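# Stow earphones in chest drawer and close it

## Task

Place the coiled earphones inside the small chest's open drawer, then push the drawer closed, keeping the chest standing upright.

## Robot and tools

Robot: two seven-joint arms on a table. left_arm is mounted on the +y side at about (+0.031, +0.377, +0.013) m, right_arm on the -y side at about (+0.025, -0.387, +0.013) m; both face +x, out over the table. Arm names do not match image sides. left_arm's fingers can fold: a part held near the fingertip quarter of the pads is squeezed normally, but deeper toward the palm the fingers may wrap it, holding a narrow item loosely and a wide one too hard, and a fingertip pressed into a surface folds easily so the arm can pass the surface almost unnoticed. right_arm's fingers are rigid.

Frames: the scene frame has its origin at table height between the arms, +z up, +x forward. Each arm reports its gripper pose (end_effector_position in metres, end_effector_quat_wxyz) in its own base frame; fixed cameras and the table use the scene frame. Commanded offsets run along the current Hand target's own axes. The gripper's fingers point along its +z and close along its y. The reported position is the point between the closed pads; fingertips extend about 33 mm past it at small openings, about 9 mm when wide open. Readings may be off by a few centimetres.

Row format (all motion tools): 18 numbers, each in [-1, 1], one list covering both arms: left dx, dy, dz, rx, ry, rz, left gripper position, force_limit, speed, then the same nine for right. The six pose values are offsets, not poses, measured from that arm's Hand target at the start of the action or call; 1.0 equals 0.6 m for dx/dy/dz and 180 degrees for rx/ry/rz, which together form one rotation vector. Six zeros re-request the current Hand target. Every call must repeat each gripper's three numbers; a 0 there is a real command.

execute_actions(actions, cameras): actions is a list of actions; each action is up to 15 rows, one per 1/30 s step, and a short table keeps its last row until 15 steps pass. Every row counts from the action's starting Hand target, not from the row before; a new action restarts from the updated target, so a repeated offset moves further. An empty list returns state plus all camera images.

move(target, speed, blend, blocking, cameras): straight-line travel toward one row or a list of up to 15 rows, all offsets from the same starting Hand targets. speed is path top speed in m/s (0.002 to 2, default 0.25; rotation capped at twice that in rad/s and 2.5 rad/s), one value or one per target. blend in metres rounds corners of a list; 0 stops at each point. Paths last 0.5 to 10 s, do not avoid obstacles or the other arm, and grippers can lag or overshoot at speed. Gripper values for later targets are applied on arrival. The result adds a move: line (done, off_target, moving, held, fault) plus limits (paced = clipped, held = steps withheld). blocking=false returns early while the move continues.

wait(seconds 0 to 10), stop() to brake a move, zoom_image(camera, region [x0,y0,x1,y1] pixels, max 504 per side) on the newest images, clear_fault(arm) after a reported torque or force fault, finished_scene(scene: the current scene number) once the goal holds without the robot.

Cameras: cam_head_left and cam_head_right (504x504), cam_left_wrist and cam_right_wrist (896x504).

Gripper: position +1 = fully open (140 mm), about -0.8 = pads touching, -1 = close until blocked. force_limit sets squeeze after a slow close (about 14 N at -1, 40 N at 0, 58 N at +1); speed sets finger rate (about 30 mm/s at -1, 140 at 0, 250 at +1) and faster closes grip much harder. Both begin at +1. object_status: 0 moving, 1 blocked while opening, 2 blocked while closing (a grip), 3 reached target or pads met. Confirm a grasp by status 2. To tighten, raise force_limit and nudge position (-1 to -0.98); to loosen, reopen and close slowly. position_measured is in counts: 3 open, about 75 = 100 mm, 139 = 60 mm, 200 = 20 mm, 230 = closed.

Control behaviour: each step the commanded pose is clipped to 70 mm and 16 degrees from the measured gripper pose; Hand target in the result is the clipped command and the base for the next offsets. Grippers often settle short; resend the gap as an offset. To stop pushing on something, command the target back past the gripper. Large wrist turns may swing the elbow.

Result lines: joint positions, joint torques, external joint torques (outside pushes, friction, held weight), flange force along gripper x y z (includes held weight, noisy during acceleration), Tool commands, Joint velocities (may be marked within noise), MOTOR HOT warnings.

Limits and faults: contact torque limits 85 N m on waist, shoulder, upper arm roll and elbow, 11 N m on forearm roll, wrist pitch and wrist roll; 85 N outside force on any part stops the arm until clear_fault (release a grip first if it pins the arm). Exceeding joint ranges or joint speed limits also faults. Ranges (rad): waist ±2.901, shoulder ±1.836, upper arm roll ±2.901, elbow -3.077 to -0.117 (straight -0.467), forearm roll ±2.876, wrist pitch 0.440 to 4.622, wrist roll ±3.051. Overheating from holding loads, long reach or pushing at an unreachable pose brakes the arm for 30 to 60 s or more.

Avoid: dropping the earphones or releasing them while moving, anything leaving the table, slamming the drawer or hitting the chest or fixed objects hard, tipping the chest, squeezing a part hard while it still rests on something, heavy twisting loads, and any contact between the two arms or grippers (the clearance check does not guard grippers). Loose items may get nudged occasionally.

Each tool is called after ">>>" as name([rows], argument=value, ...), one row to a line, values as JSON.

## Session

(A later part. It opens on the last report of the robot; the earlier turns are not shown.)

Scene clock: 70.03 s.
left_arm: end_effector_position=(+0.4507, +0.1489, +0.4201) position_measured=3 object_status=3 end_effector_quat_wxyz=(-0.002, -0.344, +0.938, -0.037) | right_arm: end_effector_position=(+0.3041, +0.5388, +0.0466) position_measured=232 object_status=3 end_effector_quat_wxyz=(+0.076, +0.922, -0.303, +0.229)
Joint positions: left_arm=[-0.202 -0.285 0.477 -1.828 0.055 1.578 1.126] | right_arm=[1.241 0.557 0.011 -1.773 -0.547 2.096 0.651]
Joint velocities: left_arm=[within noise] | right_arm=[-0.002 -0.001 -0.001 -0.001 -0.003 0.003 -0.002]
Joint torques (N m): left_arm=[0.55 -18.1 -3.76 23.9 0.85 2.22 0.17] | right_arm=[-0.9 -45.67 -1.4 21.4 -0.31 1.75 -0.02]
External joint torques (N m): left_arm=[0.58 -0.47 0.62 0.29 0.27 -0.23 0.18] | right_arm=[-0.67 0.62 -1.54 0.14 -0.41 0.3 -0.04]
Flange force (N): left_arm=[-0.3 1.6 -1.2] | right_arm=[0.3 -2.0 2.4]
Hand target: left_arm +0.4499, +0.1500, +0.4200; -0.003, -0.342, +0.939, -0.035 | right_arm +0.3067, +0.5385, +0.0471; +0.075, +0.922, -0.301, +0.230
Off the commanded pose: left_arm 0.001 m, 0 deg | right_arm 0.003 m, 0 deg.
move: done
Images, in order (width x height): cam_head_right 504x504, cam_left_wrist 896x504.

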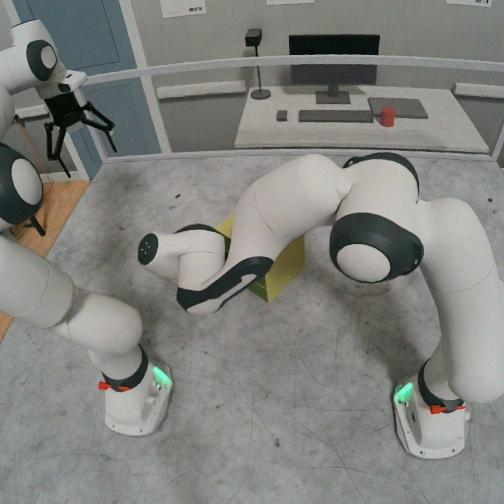

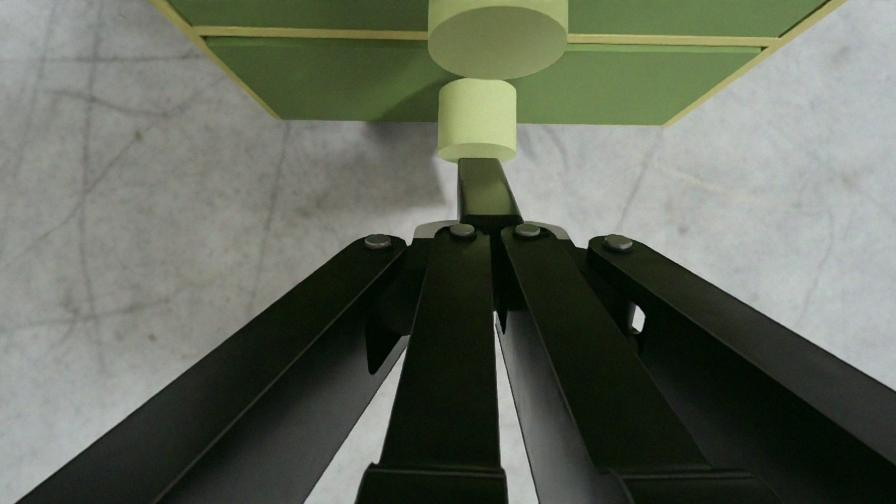

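>>> move([
  [0, 0, 0, 0, 0, 0, 1, 1, 1, 0.0075, 0, 0.0039, 0, 0, 0, -0.85, -0.8, 0],
], speed=[0.03], cameras=["cam_left_wrist", "cam_head_right"])

>>> zoom_image(camera="cam_left_wrist", region=[200, 0, 700, 200])

Scene clock: 71.03 s.
left_arm: end_effector_position=(+0.4507, +0.1489, +0.4201) position_measured=3 object_status=3 end_effector_quat_wxyz=(-0.002, -0.344, +0.938, -0.037) | right_arm: end_effector_position=(+0.3062, +0.5377, +0.0466) position_measured=232 object_status=3 end_effector_quat_wxyz=(+0.074, +0.923, -0.302, +0.228)
Joint positions: left_arm=[-0.202 -0.285 0.477 -1.828 0.055 1.578 1.126] | right_arm=[1.236 0.553 0.011 -1.781 -0.549 2.104 0.646]
Joint torques (N m): left_arm=[0.55 -18.13 -3.76 23.9 0.84 2.23 0.16] | right_arm=[-1.82 -45.9 -2.39 21.34 -0.47 1.47 -0.19]
External joint torques (N m): left_arm=[0.52 -0.49 0.54 0.3 0.26 -0.22 0.16] | right_arm=[-1.75 0.37 -2.67 0.03 -0.59 -0.02 -0.2]
Flange force (N): left_arm=[-0.1 1.5 -1.2] | right_arm=[2.5 -1.8 2.6]
Hand target: left_arm +0.4499, +0.1500, +0.4200; -0.003, -0.342, +0.939, -0.035 | right_arm +0.3108, +0.5355, +0.0472; +0.075, +0.922, -0.301, +0.230
Off the commanded pose: left_arm 0.001 m, 0 deg | right_arm 0.005 m, 0 deg.
move: off_target (right_arm)
Images, in order (width x height): cam_head_right 504x504, cam_left_wrist 896x504.

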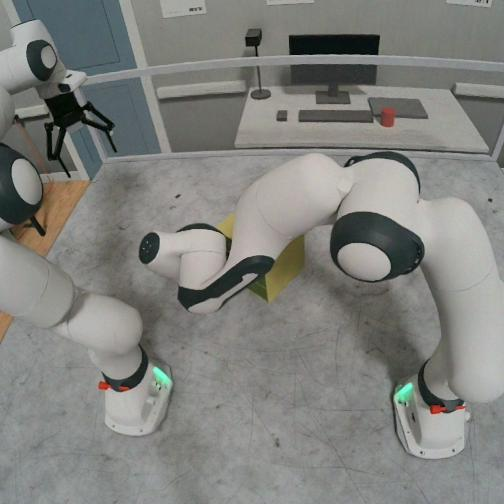

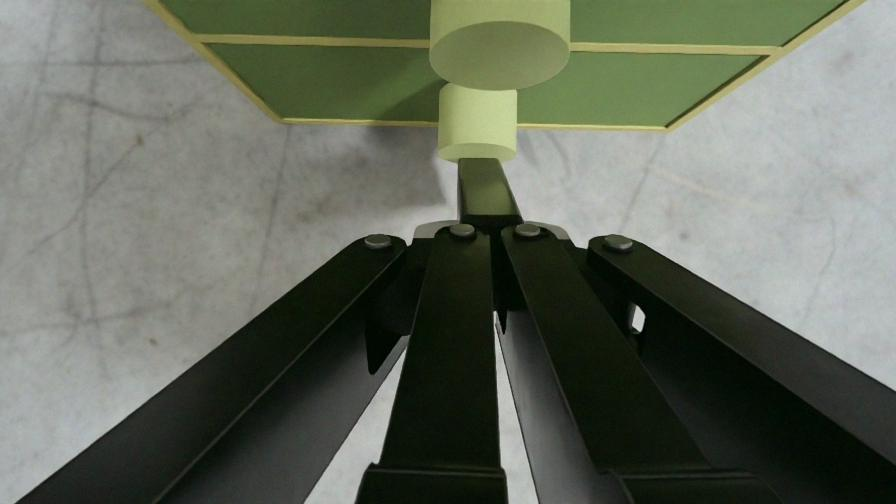

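Scaled by 1.008 from the camera's 896x504 image, which has a finer 1280x720 frame.

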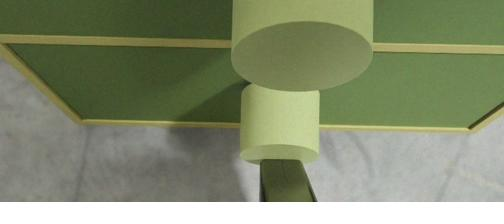

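>>> move([
  [0, 0, 0, 0, 0, 0, 1, 1, 1, -0.0294, 0, -0.0157, 0, 0, 0, -0.85, -0.8, 0],
  [0, 0, 0, 0, 0, 0, 1, 1, 1, -0.0294, 0, -0.2157, 0, 0, 0, -0.85, -0.8, 0],
], speed=[0.06, 0.12], blend=[0.005, 0], cameras=["cam_left_wrist", "cam_head_right", "cam_head_left"])

>>> zoom_image(camera="cam_left_wrist", region=[200, 0, 700, 300])

>>> zoom_image(camera="cam_head_right", region=[180, 190, 320, 330])

Scene clock: 73.63 s.
left_arm: end_effector_position=(+0.4507, +0.1489, +0.4201) position_measured=3 object_status=3 end_effector_quat_wxyz=(-0.002, -0.344, +0.938, -0.037) | right_arm: end_effector_position=(+0.2505, +0.5812, +0.1540) position_measured=232 object_status=3 end_effector_quat_wxyz=(+0.072, +0.922, -0.302, +0.232)
Joint positions: left_arm=[-0.202 -0.285 0.477 -1.828 0.055 1.578 1.126] | right_arm=[1.321 0.487 0.055 -1.593 -0.488 1.832 0.623]
Joint velocities: left_arm=[within noise] | right_arm=[-0.001 0.001 0 0.001 0.001 -0.005 -0.003]
Joint torques (N m): left_arm=[0.56 -18.07 -3.73 23.85 0.86 2.2 0.16] | right_arm=[-0.15 -45.02 -0.26 24.66 0.14 1.3 -0.14]
External joint torques (N m): left_arm=[0.58 -0.45 0.64 0.24 0.27 -0.25 0.17] | right_arm=[-0.24 1.49 -1.12 1.31 0.26 -0.23 -0.15]
Flange force (N): left_arm=[-0.2 1.6 -1.1] | right_arm=[-3.9 -11.1 -2.2]
Hand target: left_arm +0.4499, +0.1500, +0.4200; -0.003, -0.342, +0.939, -0.035 | right_arm +0.2491, +0.5805, +0.1532; +0.075, +0.922, -0.301, +0.230
Off the commanded pose: left_arm 0.001 m, 0 deg | right_arm 0.002 m, 0 deg.
move: done
Images, in order (width x height): cam_head_left 504x504, cam_head_right 504x504, cam_left_wrist 896x504.

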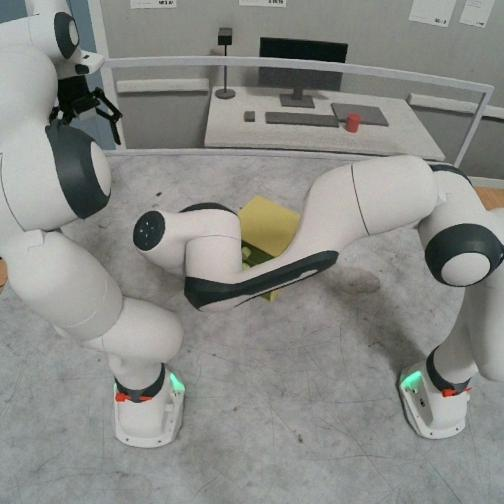

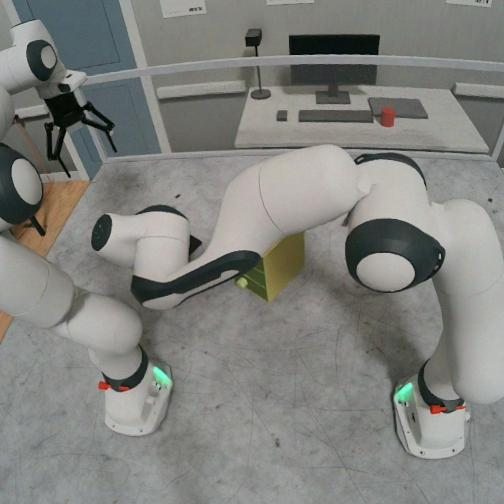

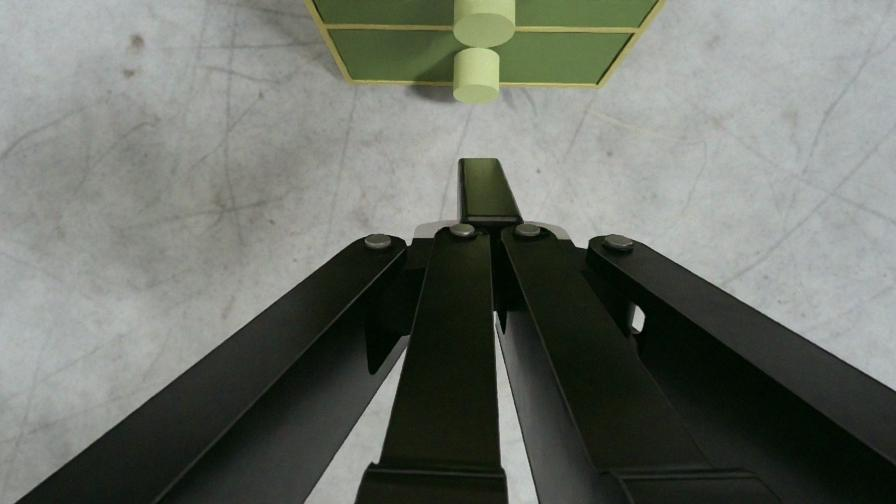

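Scaled by 1.008 from the camera's 896x504 image, which has a finer 1280x720 frame.

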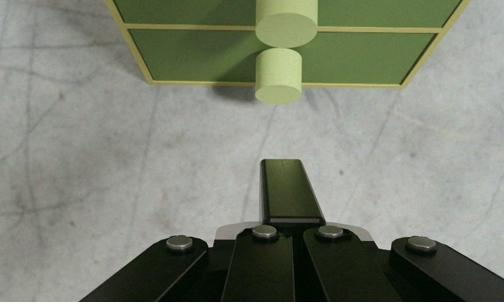

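Scaled by 3.600 from the camera's 504x504 image, which has a finer 720x720 frame.

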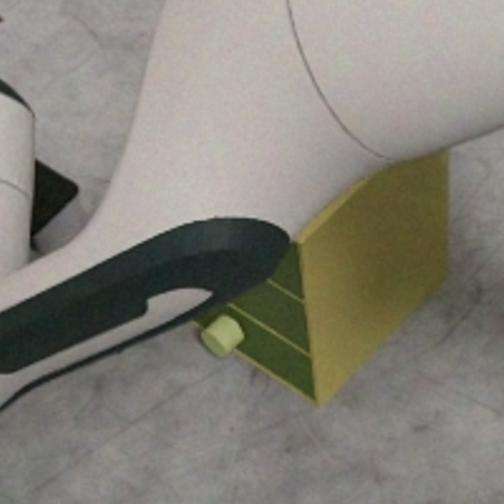

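>>> finished_scene(scene=2)

The scene is finished: the task was done.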